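# Hang the lantern on the rail by its red wire

## Task

Suspend the lantern from the rail by means of its red wire, so that it hangs freely and touches nothing on the table.

## Robot and tools

Robot: two FANUC CRX arms, left_arm and right_arm, each ending in a Robotiq 2F-85 two-finger gripper with a wrist camera. Root links in the scene frame: left_arm at (-0.016, +0.329, +0.048) m, right_arm at (+0.059, -0.400, +0.048) m, each rotated only slightly about z. A loose object may occasionally get a small outside nudge.

Frames. Scene frame: origin at table-top height, halfway between the nominal bases; +z up, +x out across the table, left_arm on the +y side (image left/right does not follow these names). Every hand pose, velocity and target an arm reports is in that arm's own base frame. Fixed cameras and the table use the scene frame. Gripper axes: fingers point along +z and close along y. end_effector_position is the spot between the pads when shut; closed fingertips extend about 19 mm past it, open ones about 6 mm. A camera block sticks out roughly 10 cm toward the gripper's +x and turns with it.

The 18-number row (used by execute_actions and move). One flat list covers both arms: left dx, dy, dz, rx, ry, rz, position, force_limit, speed, then the same nine for the right. Every number lies in [-1, 1]. dx..rz are offsets, not poses: they count from that arm's Hand target as it stood when the action or move began, along that arm's base axes, with rotation about the Hand target's position. Scale: 1.0 equals 0.6 m or 180 degrees; rx, ry, rz form a single rotation vector. Six zeros for an arm re-request its current Hand target. Gripper numbers are absolute commands: position +1 = fully open (85 mm), about -0.8 = pads touching, -1 = close until blocked. force_limit (grip strength) and speed (finger speed, about 20 mm/s at -1, 85 at 0, 150 at +1) both begin at +1. A gentle grip: slow close at low force_limit (around 30 N per pad on a 40 mm object); a fast close from well open gives 120 to 245 N. To leave a gripper untouched, repeat its last three numbers, since 0 is itself a command. New force_limit or speed only applies after position changes by 0.01 or more.

execute_actions(actions, cameras). actions: a list of actions; each action is a table of up to 15 rows, one per 1/30 s step, and a short table repeats its last row to fill 15. Within one action every row is measured from the same start pose; the next action starts from the new Hand target, so a repeated offset keeps moving. Images come back only for an empty actions list or when cameras names them (["all"], a list of names, or []).

move(target, speed, blend, stop_force, zero, blocking, cameras). target: one 18-number row, or a list of up to 15 rows, all offsets from the same starting Hand targets (not chained). Paths are straight, end together, last at least 0.5 s and are cut at 10 s. speed: top path speed in m/s, 0.002 to 1 (default 0.25), one value or one per target; rotation capped at double that in rad/s. blend: corner rounding in metres for lists; 0 means stop at each point. stop_force: 12 to 80 N, shared by both arms; an arm's path ends when push against its travel exceeds it. Use it only slowly and with small values, not while the gripper rotates, and omit it when backing away from a contact. zero (default true) re-zeroes the force reading first. blocking=false returns after about 0.5 s while the move runs (not allowed with stop_force). The move gives no obstacle avoidance. Result adds a "move:" line: done, off_target, moving, held or fault, plus limits (paced = clipped, held = withheld by a check).

wait(seconds 0 to 10) lets time pass holding the last commands. stop brakes a running move; fingers keep moving. zoom_image(camera, region [x0, y0, x1, y1] pixels, at most 504 by 504) enlarges part of the latest image of cam_high, cam_low, cam_pegs, cam_rail, cam_left_wrist or cam_right_wrist (all 672x504). read_manual(section="licences") only returns licence text. finished_scene(scene: 1 or 2) ends the scene irreversibly; the lantern must stay hung without the robot.

Control behaviour. Each step the commanded pose is clipped to within 70 mm and 16 degrees of the measured gripper pose. "Hand target" in a result is the last commanded pose after clipping; the gripper may rest short of it, and the next command, even zeros, asks again; if it still falls short, add the gap as an offset. An arm blocked by something keeps pressing until sent elsewhere; to relieve it, command the target back beyond the gripper.

Result lines. end_effector_position (m) and end_effector_quat_wxyz per arm in its base frame; Hand target; Tool commands; Joint velocities ("within noise" means at rest); Flange force along gripper x y z, noisy, including carried weight, possibly "no reading". object_status: 0 moving, 1 blocked while opening, 2 blocked while closing (a grip), 3 reached the commanded position or pads met. position_measured in counts: 3 open, 78 about 60 mm, 130 about 40 mm, 180 about 20 mm, 230 closed. MOTOR HOT warns of overheating; an OVER-TEMPERATURE FAULT brakes that arm 30 to 60 s or more.

Avoid. Contact torque over the joint limit (wrist joints only about 20 to 24 N m, held weight included) or 150 N of outside force halts the arm for 10 s. Do not drop the lantern, release it while it swings, let anything leave the table, or strike fixed or heavy items. Do not squeeze hard on a part still resting on something, or swing loads fast. Keep the arms from pressing on each other, including one gripper closing on the other's fingers; a clearance check helps but is not guaranteed. Every second of thinking counts as scene time, and smooth, low-effort motion is preferred.

Each tool is called after ">>>" by a JSON object that holds its "name" and its "arguments".

## Session

>>> {"name": "execute_actions", "arguments": {"actions": []}}

Scene clock: 0.00 s.
left_arm: end_effector_position=(+0.1018, -0.4239, +0.2066) position_measured=3 object_status=3 end_effector_quat_wxyz=(-0.384, +0.033, +0.921, -0.048) | right_arm: end_effector_position=(+0.5576, +0.0937, +0.0884) position_measured=3 object_status=3 end_effector_quat_wxyz=(-0.287, +0.225, +0.899, +0.242)
Joint positions: left_arm=[-0.675 0.247 -0.272 0.52 -1.671 0.488] | right_arm=[0.033 0.753 0.526 -0.633 -1.791 -0.52]
Joint velocities: within noise
Flange force (N): no reading
Hand target: left_arm +0.1018, -0.4239, +0.2066; -0.384, +0.033, +0.921, -0.048 | right_arm +0.5576, +0.0937, +0.0884; -0.287, +0.225, +0.899, +0.242
Tool commands: left_gripper/position=+1.0 left_gripper/force_limit=+1.0 left_gripper/speed=+1.0 right_gripper/position=+1.0 right_gripper/force_limit=+1.0 right_gripper/speed=+1.0

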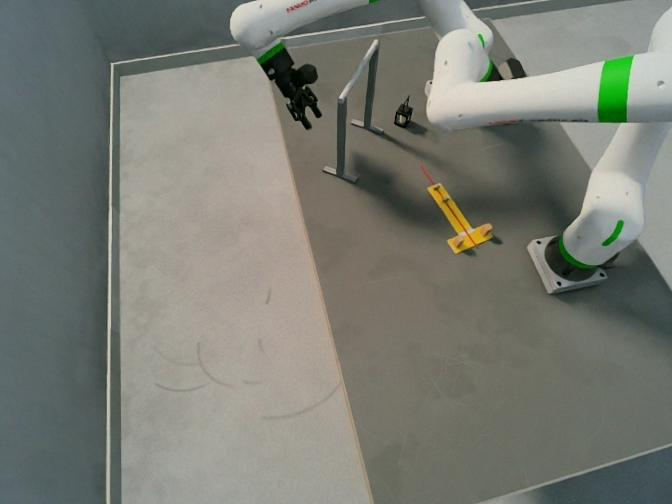

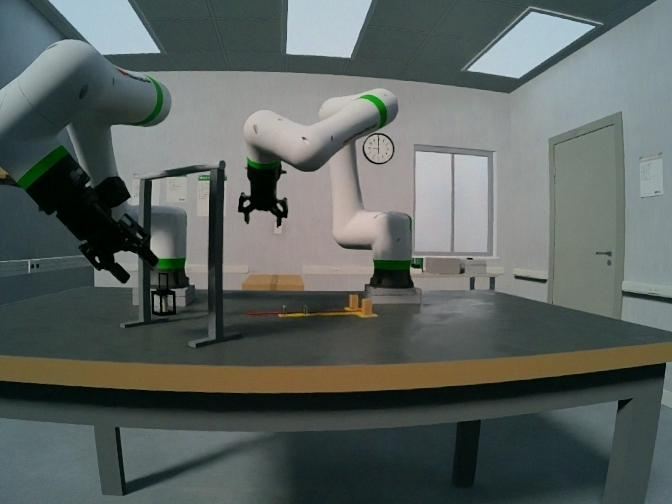

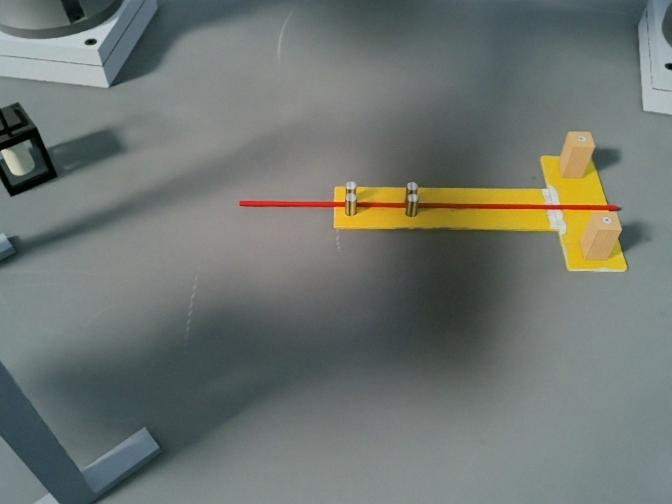

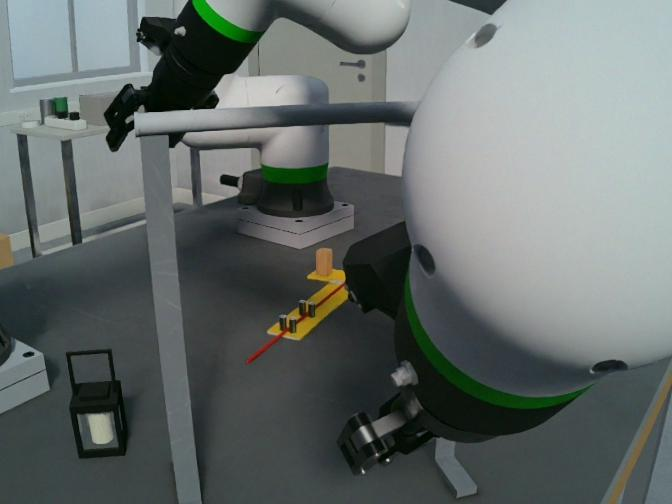

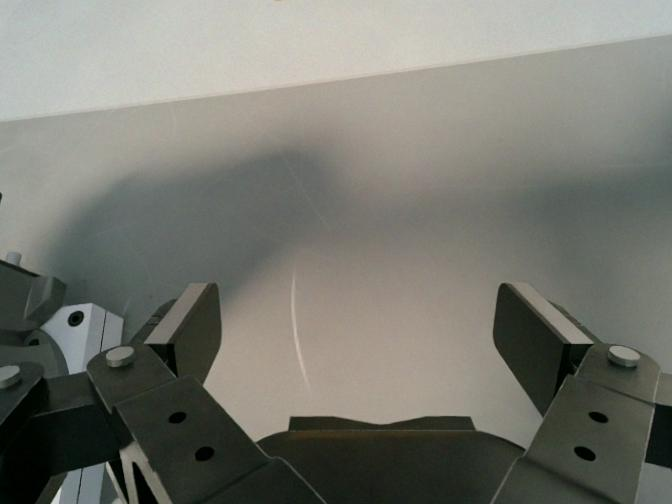

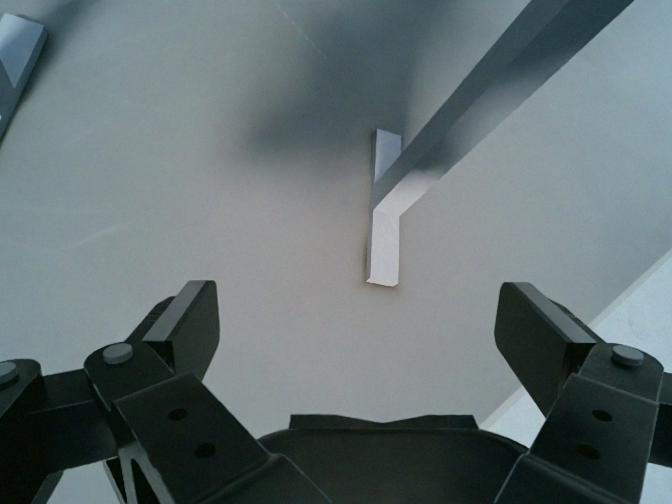

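>>> {"name": "zoom_image", "arguments": {"camera": "cam_pegs", "region": [220, 110, 440, 275]}}

>>> {"name": "zoom_image", "arguments": {"camera": "cam_pegs", "region": [440, 110, 660, 275]}}

>>> {"name": "zoom_image", "arguments": {"camera": "cam_rail", "region": [40, 220, 370, 470]}}

>>> {"name": "zoom_image", "arguments": {"camera": "cam_low", "region": [110, 150, 390, 360]}}

>>> {"name": "zoom_image", "arguments": {"camera": "cam_high", "region": [300, 30, 510, 270]}}

Scaled by 2.291 from the camera's 672x504 image, which has a finer 960x720 frame.

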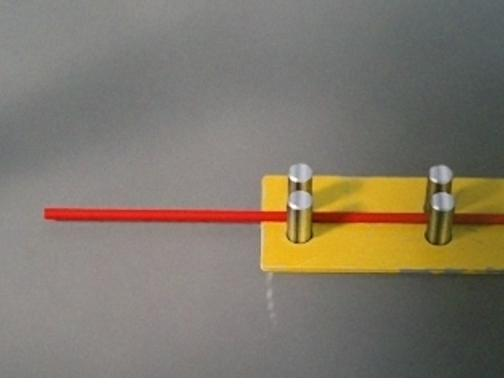

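Scaled by 2.291 from the camera's 672x504 image, which has a finer 960x720 frame.

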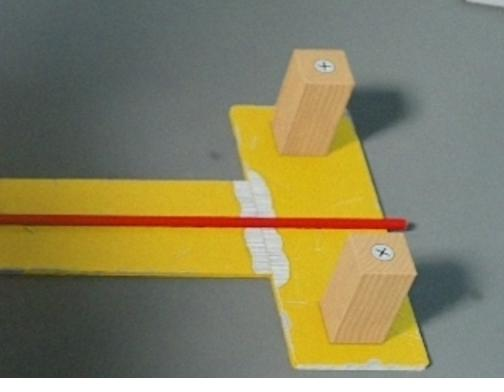

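Scaled by 1.527 from the camera's 672x504 image, which has a finer 960x720 frame.

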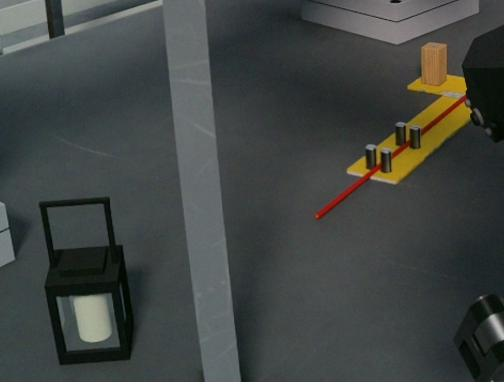

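Scaled by 1.800 from the camera's 672x504 image, which has a finer 960x720 frame.

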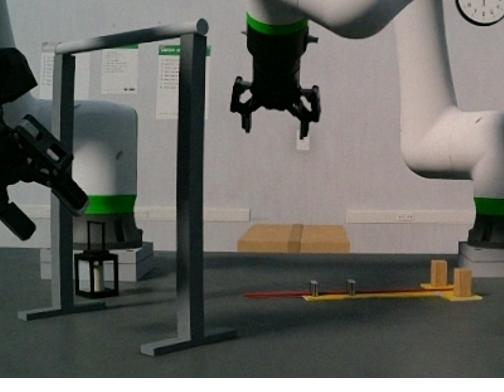

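Scaled by 2.100 from the camera's 672x504 image, which has a finer 960x720 frame.

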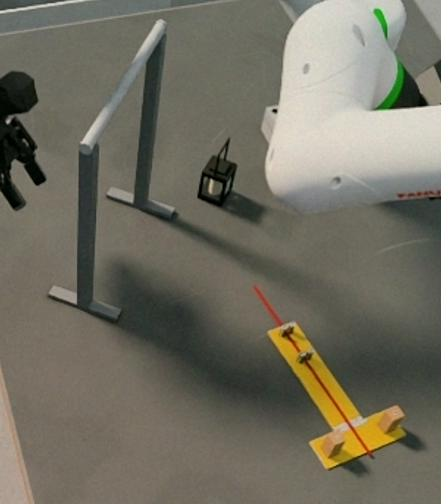

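>>> {"name": "move", "arguments": {"target": [0.297,0.342,-0.125,-0.142,-0.230,-0.386,1,1,1,0,0,0.45,0,0,0,1,1,1], "cameras": ["all"]}}

Scene clock: 6.07 s.
left_arm: end_effector_position=(+0.2800, -0.2187, +0.1316) position_measured=3 object_status=3 end_effector_quat_wxyz=(+0.000, +0.627, +0.779, +0.000) | right_arm: end_effector_position=(+0.5576, +0.0937, +0.3584) position_measured=3 object_status=3 end_effector_quat_wxyz=(-0.287, +0.225, +0.899, +0.242)
Joint positions: left_arm=[-0.289 -0.182 -0.524 -0.001 -1.229 -1.067] | right_arm=[0.007 0.655 1.041 -0.835 -2.271 -0.953]
Flange force (N): left_arm=[1.3 -3.3 0.2] | right_arm=[-9.6 11.7 -13.1]
Hand target: left_arm +0.2800, -0.2187, +0.1316; +0.000, +0.627, +0.779, +0.000 | right_arm +0.5576, +0.0937, +0.3584; -0.287, +0.225, +0.899, +0.242
Off the commanded pose: left_arm 0.000 m, 0 deg | right_arm 0.000 m, 0 deg.
move: done
camera_calibration:
cam_left_wrist: T_world_to_cam=[[0.977346, 0.211242, 0.0131296, -0.228735], [0.19536, -0.924252, 0.328012, -0.281937], [0.0814251, -0.318016, -0.944582, 0.16271], [0, 0, 0, 1]] pos_world=[0.265384, -0.160518, 0.249175]
cam_right_wrist: T_world_to_cam=[[0.557825, 0.760906, 0.331441, -0.492675], [0.819965, -0.44347, -0.361927, -0.269465], [-0.128409, 0.473662, -0.871295, 0.468861], [0, 0, 0, 1]] pos_world=[0.555984, 0.0332983, 0.474282]

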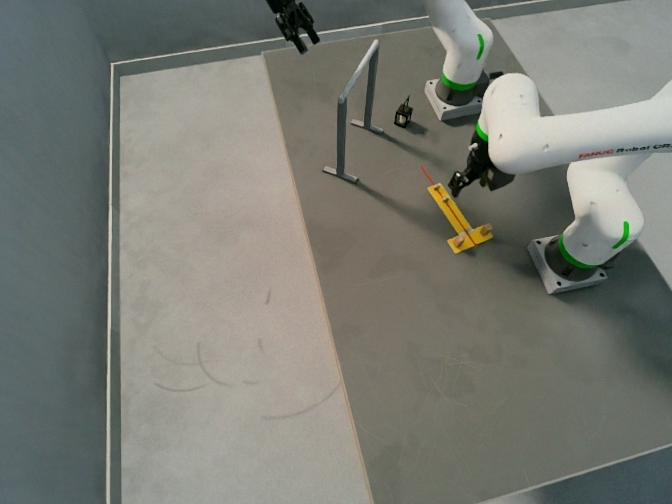

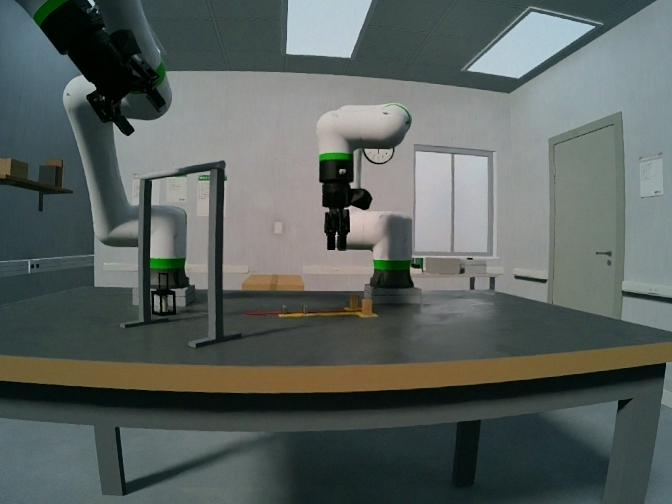

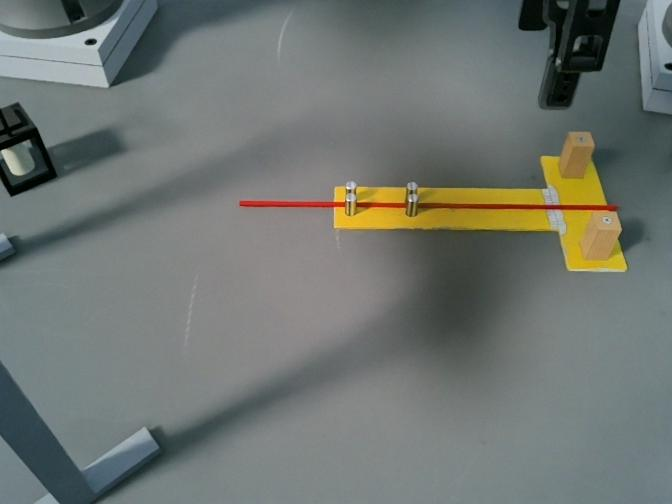

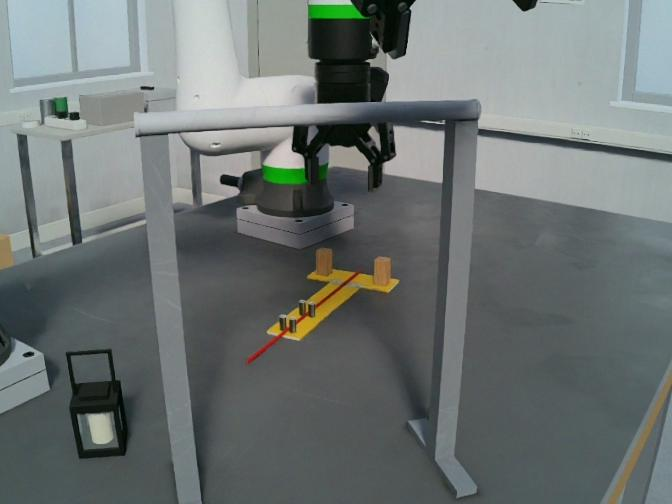

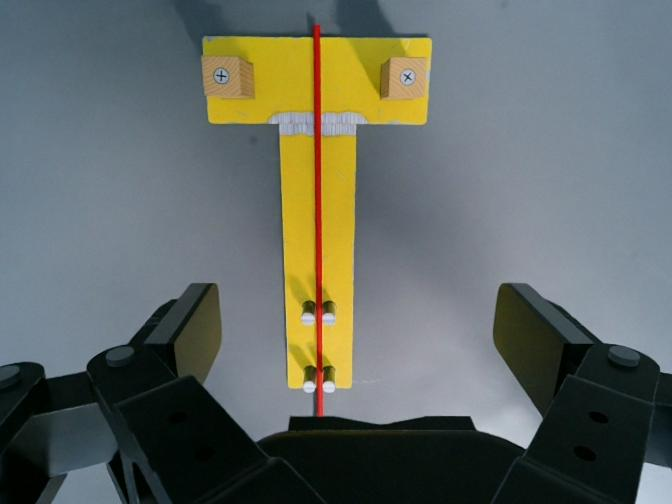

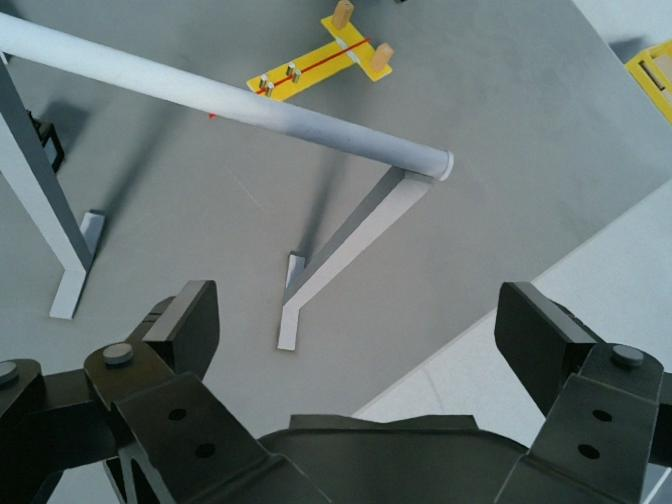

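>>> {"name": "move", "arguments": {"target": [-0.0245,-0.0053,-0.16,0,0,0,1,1,1,0,0,0,0,0,0,1,1,1], "cameras": ["cam_left_wrist","cam_pegs","cam_rail"]}}

Scene clock: 7.43 s.
left_arm: end_effector_position=(+0.2653, -0.2219, +0.0356) position_measured=3 object_status=3 end_effector_quat_wxyz=(+0.000, +0.627, +0.779, +0.000) | right_arm: end_effector_position=(+0.5576, +0.0937, +0.3584) position_measured=3 object_status=3 end_effector_quat_wxyz=(-0.287, +0.225, +0.899, +0.242)
Joint positions: left_arm=[-0.312 -0.078 -0.686 -0.001 -0.963 -1.044] | right_arm=[0.007 0.655 1.041 -0.835 -2.271 -0.953]
Flange force (N): left_arm=[1.3 -2.6 -1.4] | right_arm=[-10.0 12.2 -13.8]
Hand target: left_arm +0.2653, -0.2219, +0.0356; +0.000, +0.627, +0.779, +0.000 | right_arm +0.5576, +0.0937, +0.3584; -0.287, +0.225, +0.899, +0.242
Off the commanded pose: left_arm 0.000 m, 0 deg | right_arm 0.000 m, 0 deg.
move: done
camera_calibration:
cam_left_wrist: T_world_to_cam=[[0.977338, 0.211273, 0.013222, -0.21246], [0.195358, -0.924246, 0.328031, -0.250443], [0.0815245, -0.318014, -0.944574, 0.0722164], [0, 0, 0, 1]] pos_world=[0.250684, -0.163618, 0.153176]
Images, in order (width x height): cam_pegs 672x504, cam_rail 672x504, cam_left_wrist 672x504.

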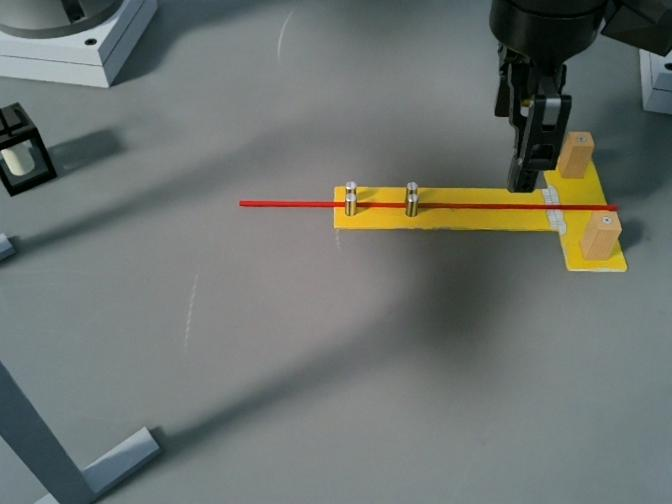

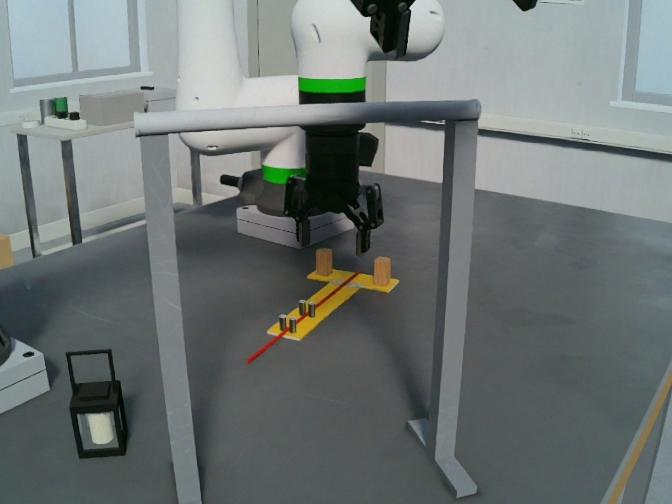

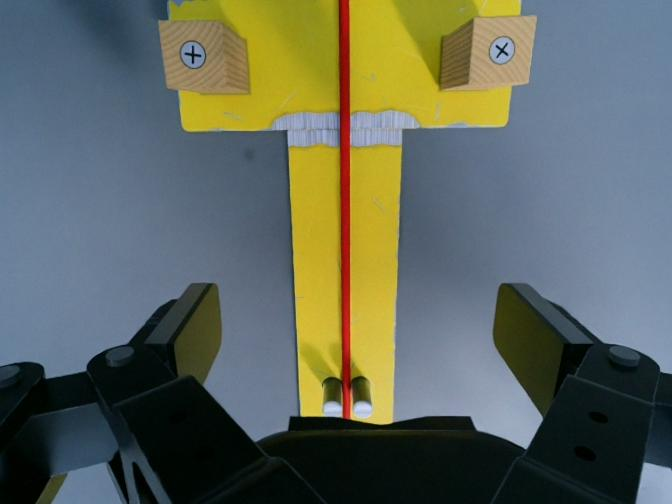

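>>> {"name": "move", "arguments": {"target": [-0.005,-0.001,0,0,0,0,-0.4,1,-0.5,0,0,0,0,0,0,1,1,1]}}

>>> {"name": "move", "arguments": {"target": [0,0,-0.125,0,0,0,-0.4,1,-0.5,0,0,0,0,0,0,1,1,1], "stop_force": 12, "speed": 0.025, "cameras": ["cam_left_wrist","cam_pegs"]}}

Scene clock: 9.30 s.
left_arm: end_effector_position=(+0.2623, -0.2225, +0.0356) position_measured=179 object_status=0 end_effector_quat_wxyz=(+0.000, +0.627, +0.779, +0.000) | right_arm: end_effector_position=(+0.5576, +0.0937, +0.3584) position_measured=3 object_status=3 end_effector_quat_wxyz=(-0.287, +0.225, +0.899, +0.242)
Joint positions: left_arm=[-0.317 -0.084 -0.691 -0.001 -0.964 -1.039] | right_arm=[0.007 0.655 1.041 -0.835 -2.271 -0.953]
Flange force (N): left_arm=[1.5 -3.1 -1.3] | right_arm=[-10.8 12.3 -14.0]
Hand target: left_arm +0.2623, -0.2225, +0.0356; +0.000, +0.627, +0.779, +0.000 | right_arm +0.5576, +0.0937, +0.3584; -0.287, +0.225, +0.899, +0.242
Off the commanded pose: left_arm 0.000 m, 0 deg | right_arm 0.000 m, 0 deg.
move: done

Scene clock: 12.30 s.
left_arm: end_effector_position=(+0.2625, -0.2225, -0.0236) position_measured=179 object_status=3 end_effector_quat_wxyz=(+0.000, +0.627, +0.779, +0.000) | right_arm: end_effector_position=(+0.5576, +0.0937, +0.3584) position_measured=3 object_status=3 end_effector_quat_wxyz=(-0.287, +0.225, +0.899, +0.242)
Joint positions: left_arm=[-0.317 0.04 -0.751 -0.001 -0.78 -1.039] | right_arm=[0.007 0.655 1.041 -0.835 -2.271 -0.953]
Flange force (N): left_arm=[29.8 -4.2 -107.3] | right_arm=[-10.2 12.6 -13.9]
Hand target: left_arm +0.2625, -0.2225, -0.0237; +0.000, +0.627, +0.779, +0.000 (not the last commanded pose) | right_arm +0.5576, +0.0937, +0.3584; -0.287, +0.225, +0.899, +0.242
Off the commanded pose: left_arm 0.016 m, 0 deg | right_arm 0.000 m, 0 deg.
move: contact (left_arm)
camera_calibration:
cam_left_wrist: T_world_to_cam=[[0.977311, 0.211381, 0.0134727, -0.208692], [0.195366, -0.924183, 0.328205, -0.231078], [0.0818276, -0.318126, -0.944511, 0.0161194], [0, 0, 0, 1]] pos_world=[0.247782, -0.164317, 0.0938775]
Images, in order (width x height): cam_pegs 672x504, cam_left_wrist 672x504.

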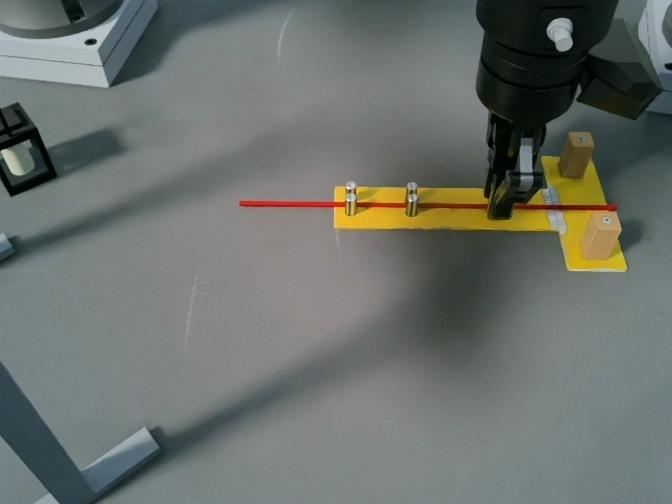

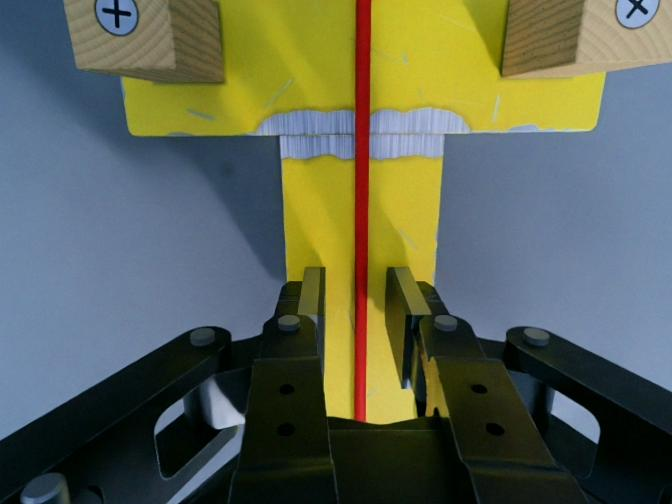

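>>> {"name": "move", "arguments": {"target": [0.001,0,0.0075,0,0,0,-0.4,1,-0.5,0,0,0,0,0,0,1,1,1], "cameras": ["cam_pegs","cam_low"]}}

>>> {"name": "zoom_image", "arguments": {"camera": "cam_pegs", "region": [430, 110, 630, 260]}}

>>> {"name": "zoom_image", "arguments": {"camera": "cam_low", "region": [240, 260, 390, 340]}}

Scene clock: 13.27 s.
left_arm: end_effector_position=(+0.2631, -0.2225, -0.0192) position_measured=179 object_status=3 end_effector_quat_wxyz=(+0.000, +0.627, +0.779, +0.000) | right_arm: end_effector_position=(+0.5576, +0.0937, +0.3584) position_measured=3 object_status=3 end_effector_quat_wxyz=(-0.287, +0.225, +0.899, +0.242)
Joint positions: left_arm=[-0.316 0.031 -0.746 -0.001 -0.794 -1.039] | right_arm=[0.007 0.655 1.041 -0.835 -2.271 -0.953]
Flange force (N): left_arm=[1.1 -2.4 -1.9] | right_arm=[-9.6 12.0 -13.5]
Hand target: left_arm +0.2631, -0.2225, -0.0192; +0.000, +0.627, +0.779, +0.000 | right_arm +0.5576, +0.0937, +0.3584; -0.287, +0.225, +0.899, +0.242
Off the commanded pose: left_arm 0.000 m, 0 deg | right_arm 0.000 m, 0 deg.
move: done
Images, in order (width x height): cam_low 672x504, cam_pegs 672x504.

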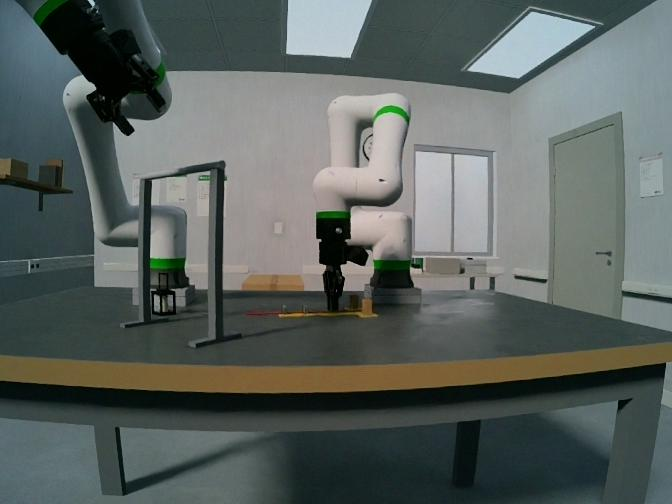

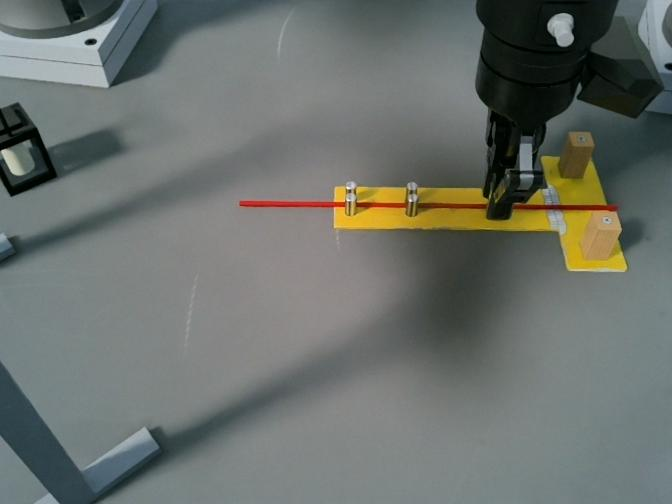

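Scaled by 2.520 from the camera's 672x504 image, which has a finer 960x720 frame.

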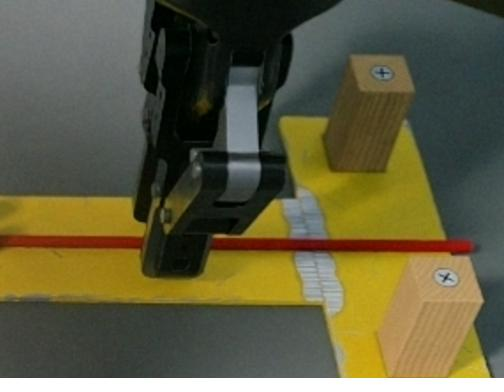

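Scaled by 3.360 from the camera's 672x504 image, which has a finer 960x720 frame.

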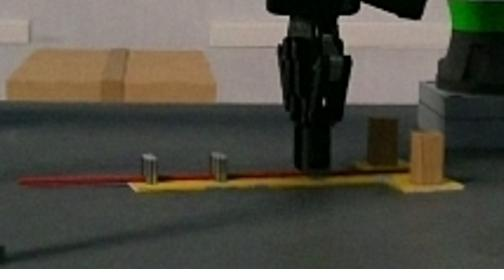

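>>> {"name": "move", "arguments": {"target": [0,0,0,0,0,0,-1,-1,-1,0,0,0,0,0,0,1,1,1]}}

>>> {"name": "move", "arguments": {"target": [0.0195,-0.0895,0,0,0,0,-1,-1,-1,0,0,0,0,0,0,1,1,1], "speed": 0.05, "cameras": ["cam_pegs","cam_left_wrist"]}}

Scene clock: 14.67 s.
left_arm: end_effector_position=(+0.2631, -0.2225, -0.0191) position_measured=230 object_status=0 end_effector_quat_wxyz=(+0.000, +0.627, +0.779, +0.000) | right_arm: end_effector_position=(+0.5576, +0.0937, +0.3584) position_measured=3 object_status=3 end_effector_quat_wxyz=(-0.287, +0.225, +0.899, +0.242)
Joint positions: left_arm=[-0.316 0.031 -0.746 -0.001 -0.794 -1.039] | right_arm=[0.007 0.655 1.041 -0.835 -2.271 -0.953]
Flange force (N): left_arm=[2.9 -3.9 -14.9] | right_arm=[-10.7 12.8 -14.2]
Hand target: left_arm +0.2631, -0.2225, -0.0192; +0.000, +0.627, +0.779, +0.000 | right_arm +0.5576, +0.0937, +0.3584; -0.287, +0.225, +0.899, +0.242
Off the commanded pose: left_arm 0.000 m, 0 deg | right_arm 0.000 m, 0 deg.
move: done

Scene clock: 16.10 s.
left_arm: end_effector_position=(+0.2748, -0.2763, -0.0191) position_measured=230 object_status=3 end_effector_quat_wxyz=(+0.000, +0.627, +0.779, +0.000) | right_arm: end_effector_position=(+0.5576, +0.0937, +0.3584) position_measured=3 object_status=3 end_effector_quat_wxyz=(-0.287, +0.225, +0.899, +0.242)
Joint positions: left_arm=[-0.449 0.14 -0.625 -0.001 -0.806 -0.907] | right_arm=[0.007 0.655 1.041 -0.835 -2.271 -0.953]
Flange force (N): left_arm=[9.2 -1.7 -22.7] | right_arm=[-10.6 12.1 -13.7]
Hand target: left_arm +0.2748, -0.2762, -0.0192; +0.000, +0.627, +0.779, +0.000 | right_arm +0.5576, +0.0937, +0.3584; -0.287, +0.225, +0.899, +0.242
Off the commanded pose: left_arm 0.000 m, 0 deg | right_arm 0.000 m, 0 deg.
move: done
camera_calibration:
cam_left_wrist: T_world_to_cam=[[0.977271, 0.211571, 0.0133626, -0.209339], [0.195563, -0.924067, 0.328413, -0.284723], [0.0818307, -0.318335, -0.94444, 0.00219467], [0, 0, 0, 1]] pos_world=[0.260082, -0.218115, 0.0983768]
Images, in order (width x height): cam_pegs 672x504, cam_left_wrist 672x504.

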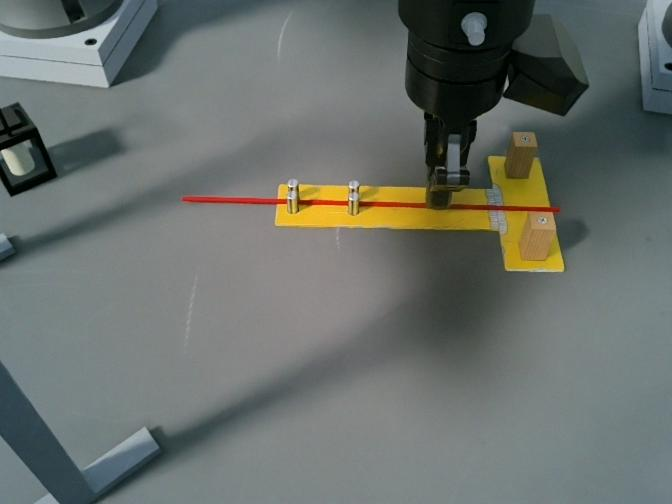

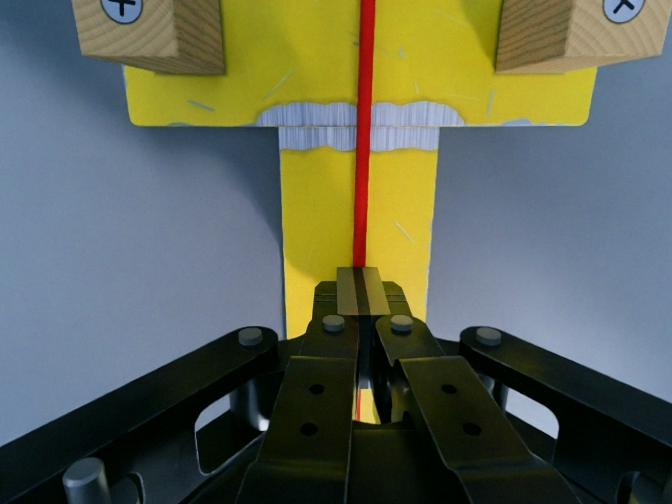

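>>> {"name": "move", "arguments": {"target": [0,0,0.008,0,0,0,0.4,0,-0.5,0,0,0,0,0,0,1,1,1]}}

>>> {"name": "move", "arguments": {"target": [[0,0,0.13,0,0,0,0.4,0,-0.5,0,0,0,0,0,0,1,1,1],[0.062,0.163,0.13,0,0,0,0.4,0,-0.5,0,0,0,0,0,0,1,1,1]], "blend": 0.03, "cameras": ["cam_left_wrist","cam_pegs"]}}

Scene clock: 18.70 s.
left_arm: end_effector_position=(+0.2748, -0.2762, -0.0144) position_measured=78 object_status=0 end_effector_quat_wxyz=(+0.000, +0.627, +0.779, +0.000) | right_arm: end_effector_position=(+0.5576, +0.0937, +0.3584) position_measured=3 object_status=3 end_effector_quat_wxyz=(-0.287, +0.225, +0.899, +0.242)
Joint positions: left_arm=[-0.449 0.13 -0.621 -0.001 -0.82 -0.907] | right_arm=[0.007 0.655 1.041 -0.835 -2.271 -0.953]
Flange force (N): left_arm=[1.4 -2.3 -2.3] | right_arm=[-10.1 12.6 -13.5]
Hand target: left_arm +0.2748, -0.2762, -0.0144; +0.000, +0.627, +0.779, +0.000 | right_arm +0.5576, +0.0937, +0.3584; -0.287, +0.225, +0.899, +0.242
Off the commanded pose: left_arm 0.000 m, 0 deg | right_arm 0.000 m, 0 deg.
move: done

Scene clock: 19.97 s.
left_arm: end_effector_position=(+0.3119, -0.1784, +0.0636) position_measured=78 object_status=3 end_effector_quat_wxyz=(+0.000, +0.627, +0.779, +0.000) | right_arm: end_effector_position=(+0.5576, +0.0937, +0.3584) position_measured=3 object_status=3 end_effector_quat_wxyz=(-0.287, +0.225, +0.899, +0.242)
Joint positions: left_arm=[-0.15 -0.087 -0.617 -0.001 -1.041 -1.206] | right_arm=[0.007 0.655 1.041 -0.835 -2.271 -0.953]
Flange force (N): left_arm=[0.2 -3.0 -0.5] | right_arm=[-9.9 12.1 -13.4]
Hand target: left_arm +0.3120, -0.1784, +0.0636; +0.000, +0.627, +0.779, +0.000 | right_arm +0.5576, +0.0937, +0.3584; -0.287, +0.225, +0.899, +0.242
Off the commanded pose: left_arm 0.000 m, 0 deg | right_arm 0.000 m, 0 deg.
move: done
camera_calibration:
cam_left_wrist: T_world_to_cam=[[0.977327, 0.211319, 0.0132882, -0.267448], [0.195369, -0.924195, 0.328168, -0.228621], [0.0816289, -0.318131, -0.944526, 0.108622], [0, 0, 0, 1]] pos_world=[0.297183, -0.120217, 0.181176]
Images, in order (width x height): cam_pegs 672x504, cam_left_wrist 672x504.

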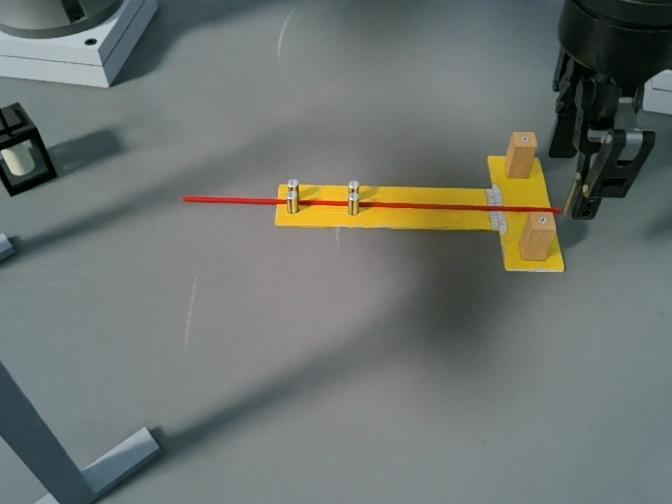

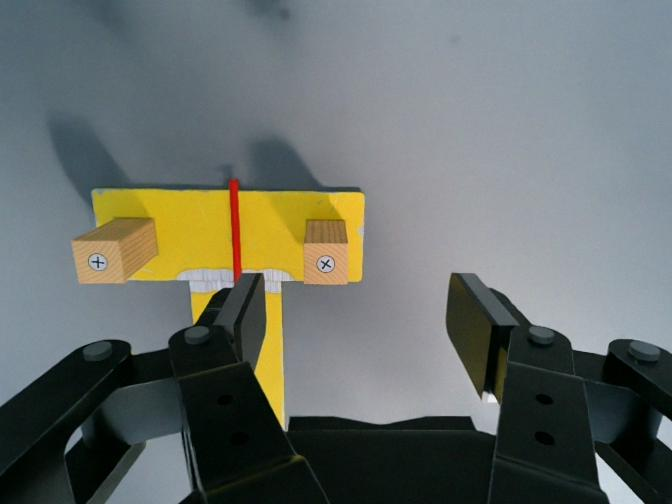

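>>> {"name": "move", "arguments": {"target": [[-0.008,-0.02,0,0,0,0,0.4,0,-0.5,0,0,0,0,0,0,1,1,1],[-0.008,-0.02,-0.085,0,0,0,0.4,0,-0.5,0,0,0,0,0,0,1,1,1]], "speed": 0.1, "cameras": ["cam_left_wrist","cam_pegs"]}}

Scene clock: 21.67 s.
left_arm: end_effector_position=(+0.3072, -0.1904, +0.0126) position_measured=78 object_status=3 end_effector_quat_wxyz=(+0.000, +0.627, +0.779, +0.000) | right_arm: end_effector_position=(+0.5576, +0.0937, +0.3584) position_measured=3 object_status=3 end_effector_quat_wxyz=(-0.287, +0.225, +0.899, +0.242)
Joint positions: left_arm=[-0.188 0.006 -0.672 -0.001 -0.892 -1.168] | right_arm=[0.007 0.655 1.041 -0.835 -2.271 -0.953]
Flange force (N): left_arm=[1.4 -3.1 -2.0] | right_arm=[-10.1 11.9 -13.7]
Hand target: left_arm +0.3072, -0.1904, +0.0126; +0.000, +0.627, +0.779, +0.000 | right_arm +0.5576, +0.0937, +0.3584; -0.287, +0.225, +0.899, +0.242
Off the commanded pose: left_arm 0.000 m, 0 deg | right_arm 0.000 m, 0 deg.
move: done
camera_calibration:
cam_left_wrist: T_world_to_cam=[[0.977311, 0.211381, 0.0134727, -0.259652], [0.195366, -0.924183, 0.328205, -0.222058], [0.0818276, -0.318126, -0.944511, 0.0569593], [0, 0, 0, 1]] pos_world=[0.292482, -0.132217, 0.130177]
Images, in order (width x height): cam_pegs 672x504, cam_left_wrist 672x504.

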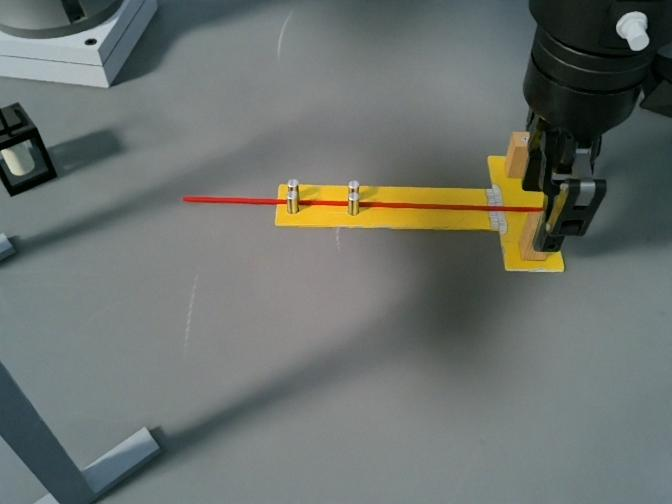

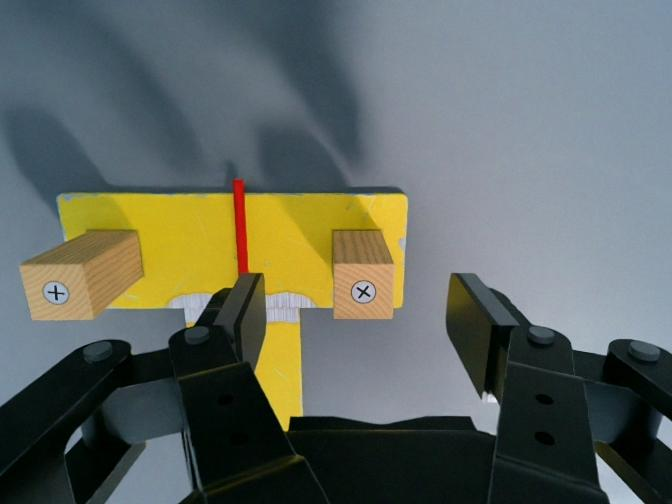

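>>> {"name": "move", "arguments": {"target": [0.003,0,-0.044,0,0,0,0.4,0,-0.5,0,0,0,0,0,0,1,1,1], "speed": 0.06}}

>>> {"name": "move", "arguments": {"target": [0,0,0,0,0,0,-1,0,-1,0,0,0,0,0,0,1,1,1], "cameras": ["cam_left_wrist","cam_pegs"]}}

Scene clock: 22.67 s.
left_arm: end_effector_position=(+0.3090, -0.1904, -0.0138) position_measured=78 object_status=3 end_effector_quat_wxyz=(+0.000, +0.627, +0.779, +0.000) | right_arm: end_effector_position=(+0.5576, +0.0937, +0.3584) position_measured=3 object_status=3 end_effector_quat_wxyz=(-0.287, +0.225, +0.899, +0.242)
Joint positions: left_arm=[-0.187 0.065 -0.692 -0.001 -0.813 -1.169] | right_arm=[0.007 0.655 1.041 -0.835 -2.271 -0.953]
Flange force (N): left_arm=[1.6 -3.2 -2.7] | right_arm=[-10.2 13.0 -14.2]
Hand target: left_arm +0.3090, -0.1904, -0.0138; +0.000, +0.627, +0.779, +0.000 | right_arm +0.5576, +0.0937, +0.3584; -0.287, +0.225, +0.899, +0.242
Off the commanded pose: left_arm 0.000 m, 0 deg | right_arm 0.000 m, 0 deg.
move: done

Scene clock: 25.03 s.
left_arm: end_effector_position=(+0.3090, -0.1904, -0.0138) position_measured=182 object_status=0 end_effector_quat_wxyz=(+0.000, +0.627, +0.779, +0.000) | right_arm: end_effector_position=(+0.5576, +0.0937, +0.3584) position_measured=3 object_status=3 end_effector_quat_wxyz=(-0.287, +0.225, +0.899, +0.242)
Joint positions: left_arm=[-0.187 0.065 -0.692 -0.001 -0.813 -1.169] | right_arm=[0.007 0.655 1.041 -0.835 -2.271 -0.953]
Flange force (N): left_arm=[9.5 -5.2 -31.5] | right_arm=[-10.6 12.7 -13.9]
Hand target: left_arm +0.3090, -0.1904, -0.0138; +0.000, +0.627, +0.779, +0.000 | right_arm +0.5576, +0.0937, +0.3584; -0.287, +0.225, +0.899, +0.242
Off the commanded pose: left_arm 0.000 m, 0 deg | right_arm 0.000 m, 0 deg.
move: done
camera_calibration:
cam_left_wrist: T_world_to_cam=[[0.97733, 0.211291, 0.0135044, -0.261076], [0.195271, -0.924203, 0.328203, -0.213721], [0.0818273, -0.318126, -0.944511, 0.031877], [0, 0, 0, 1]] pos_world=[0.294282, -0.132217, 0.103778]
Images, in order (width x height): cam_pegs 672x504, cam_left_wrist 672x504.

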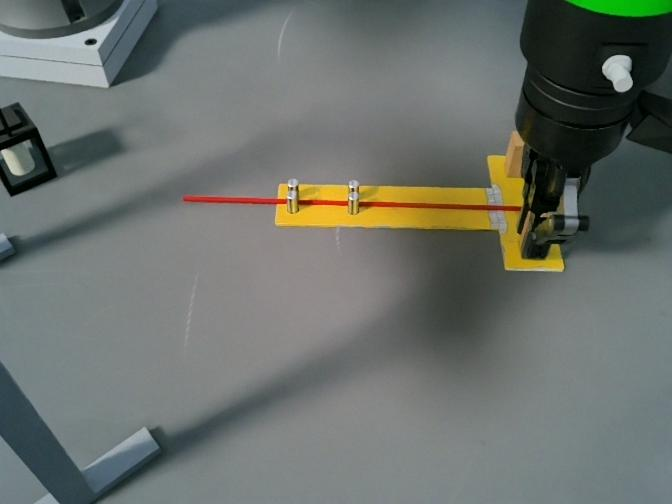

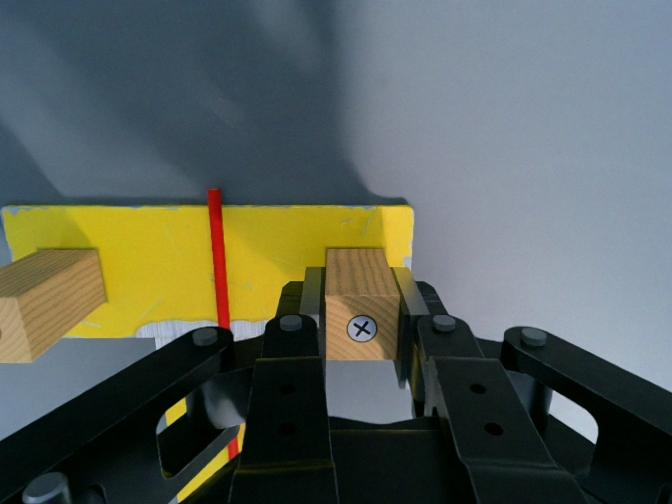

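>>> {"name": "move", "arguments": {"target": [[0,0,0,0,0,0,-1,0,-1,-0.529,0.267,0.05,-0.253,-0.032,-0.301,0.4,0,-0.5],[0,0,0,0,0,0,-1,0,-1,-0.529,0.267,-0.40,-0.253,-0.032,-0.301,0.4,0,-0.5]], "blend": 0.02, "cameras": ["cam_right_wrist","cam_pegs","cam_rail"]}}

Scene clock: 30.00 s.
left_arm: end_effector_position=(+0.3090, -0.1904, -0.0138) position_measured=182 object_status=2 end_effector_quat_wxyz=(+0.000, +0.627, +0.779, +0.000) | right_arm: end_effector_position=(+0.2402, +0.2539, +0.1185) position_measured=78 object_status=3 end_effector_quat_wxyz=(-0.001, +0.677, +0.736, +0.000)
Joint positions: left_arm=[-0.187 0.065 -0.692 -0.001 -0.813 -1.169] | right_arm=[1.193 -0.186 -0.56 -0.001 -1.197 -2.68]
Flange force (N): left_arm=[8.8 -4.8 -31.5] | right_arm=[5.6 2.2 -1.4]
Hand target: left_arm +0.3090, -0.1904, -0.0138; +0.000, +0.627, +0.779, +0.000 | right_arm +0.2402, +0.2539, +0.1184; -0.001, +0.677, +0.736, +0.000
Off the commanded pose: left_arm 0.000 m, 0 deg | right_arm 0.000 m, 0 deg.
move: done
camera_calibration:
cam_right_wrist: T_world_to_cam=[[0.995931, 0.0829193, 0.0352853, -0.256041], [0.0670817, -0.943634, 0.324122, 0.201549], [0.0601723, -0.320436, -0.945357, 0.30822], [0, 0, 0, 1]] pos_world=[0.222933, 0.310184, 0.235086]
Images, in order (width x height): cam_pegs 672x504, cam_rail 672x504, cam_right_wrist 672x504.

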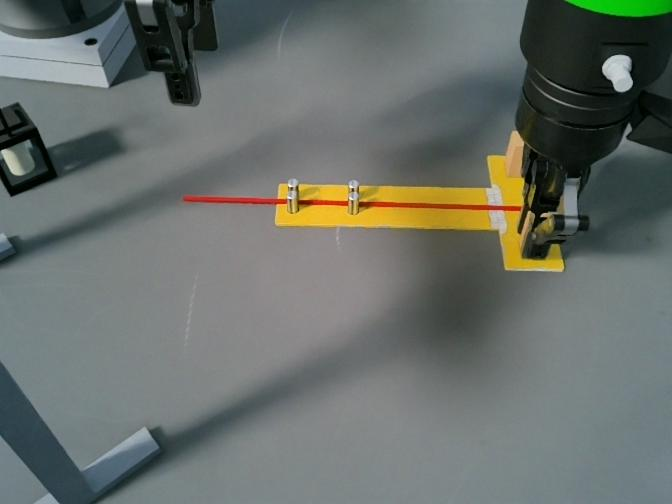

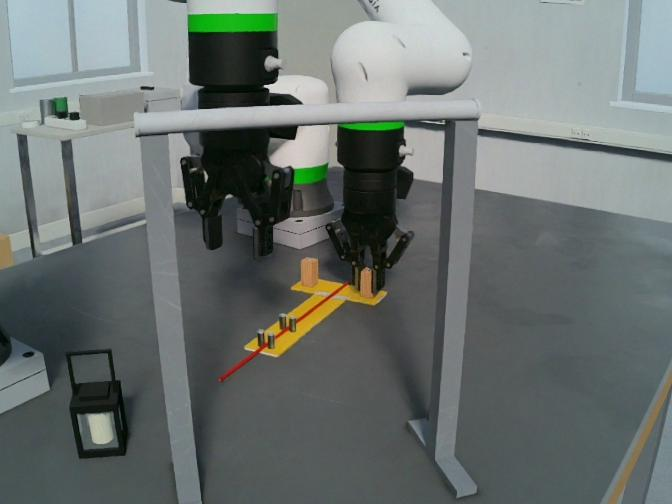

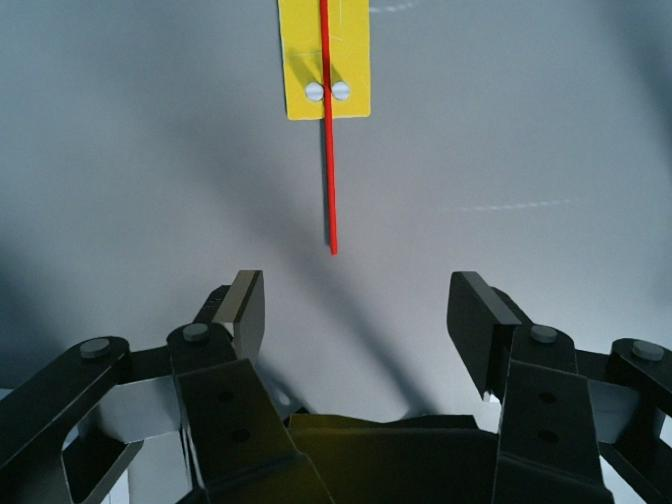

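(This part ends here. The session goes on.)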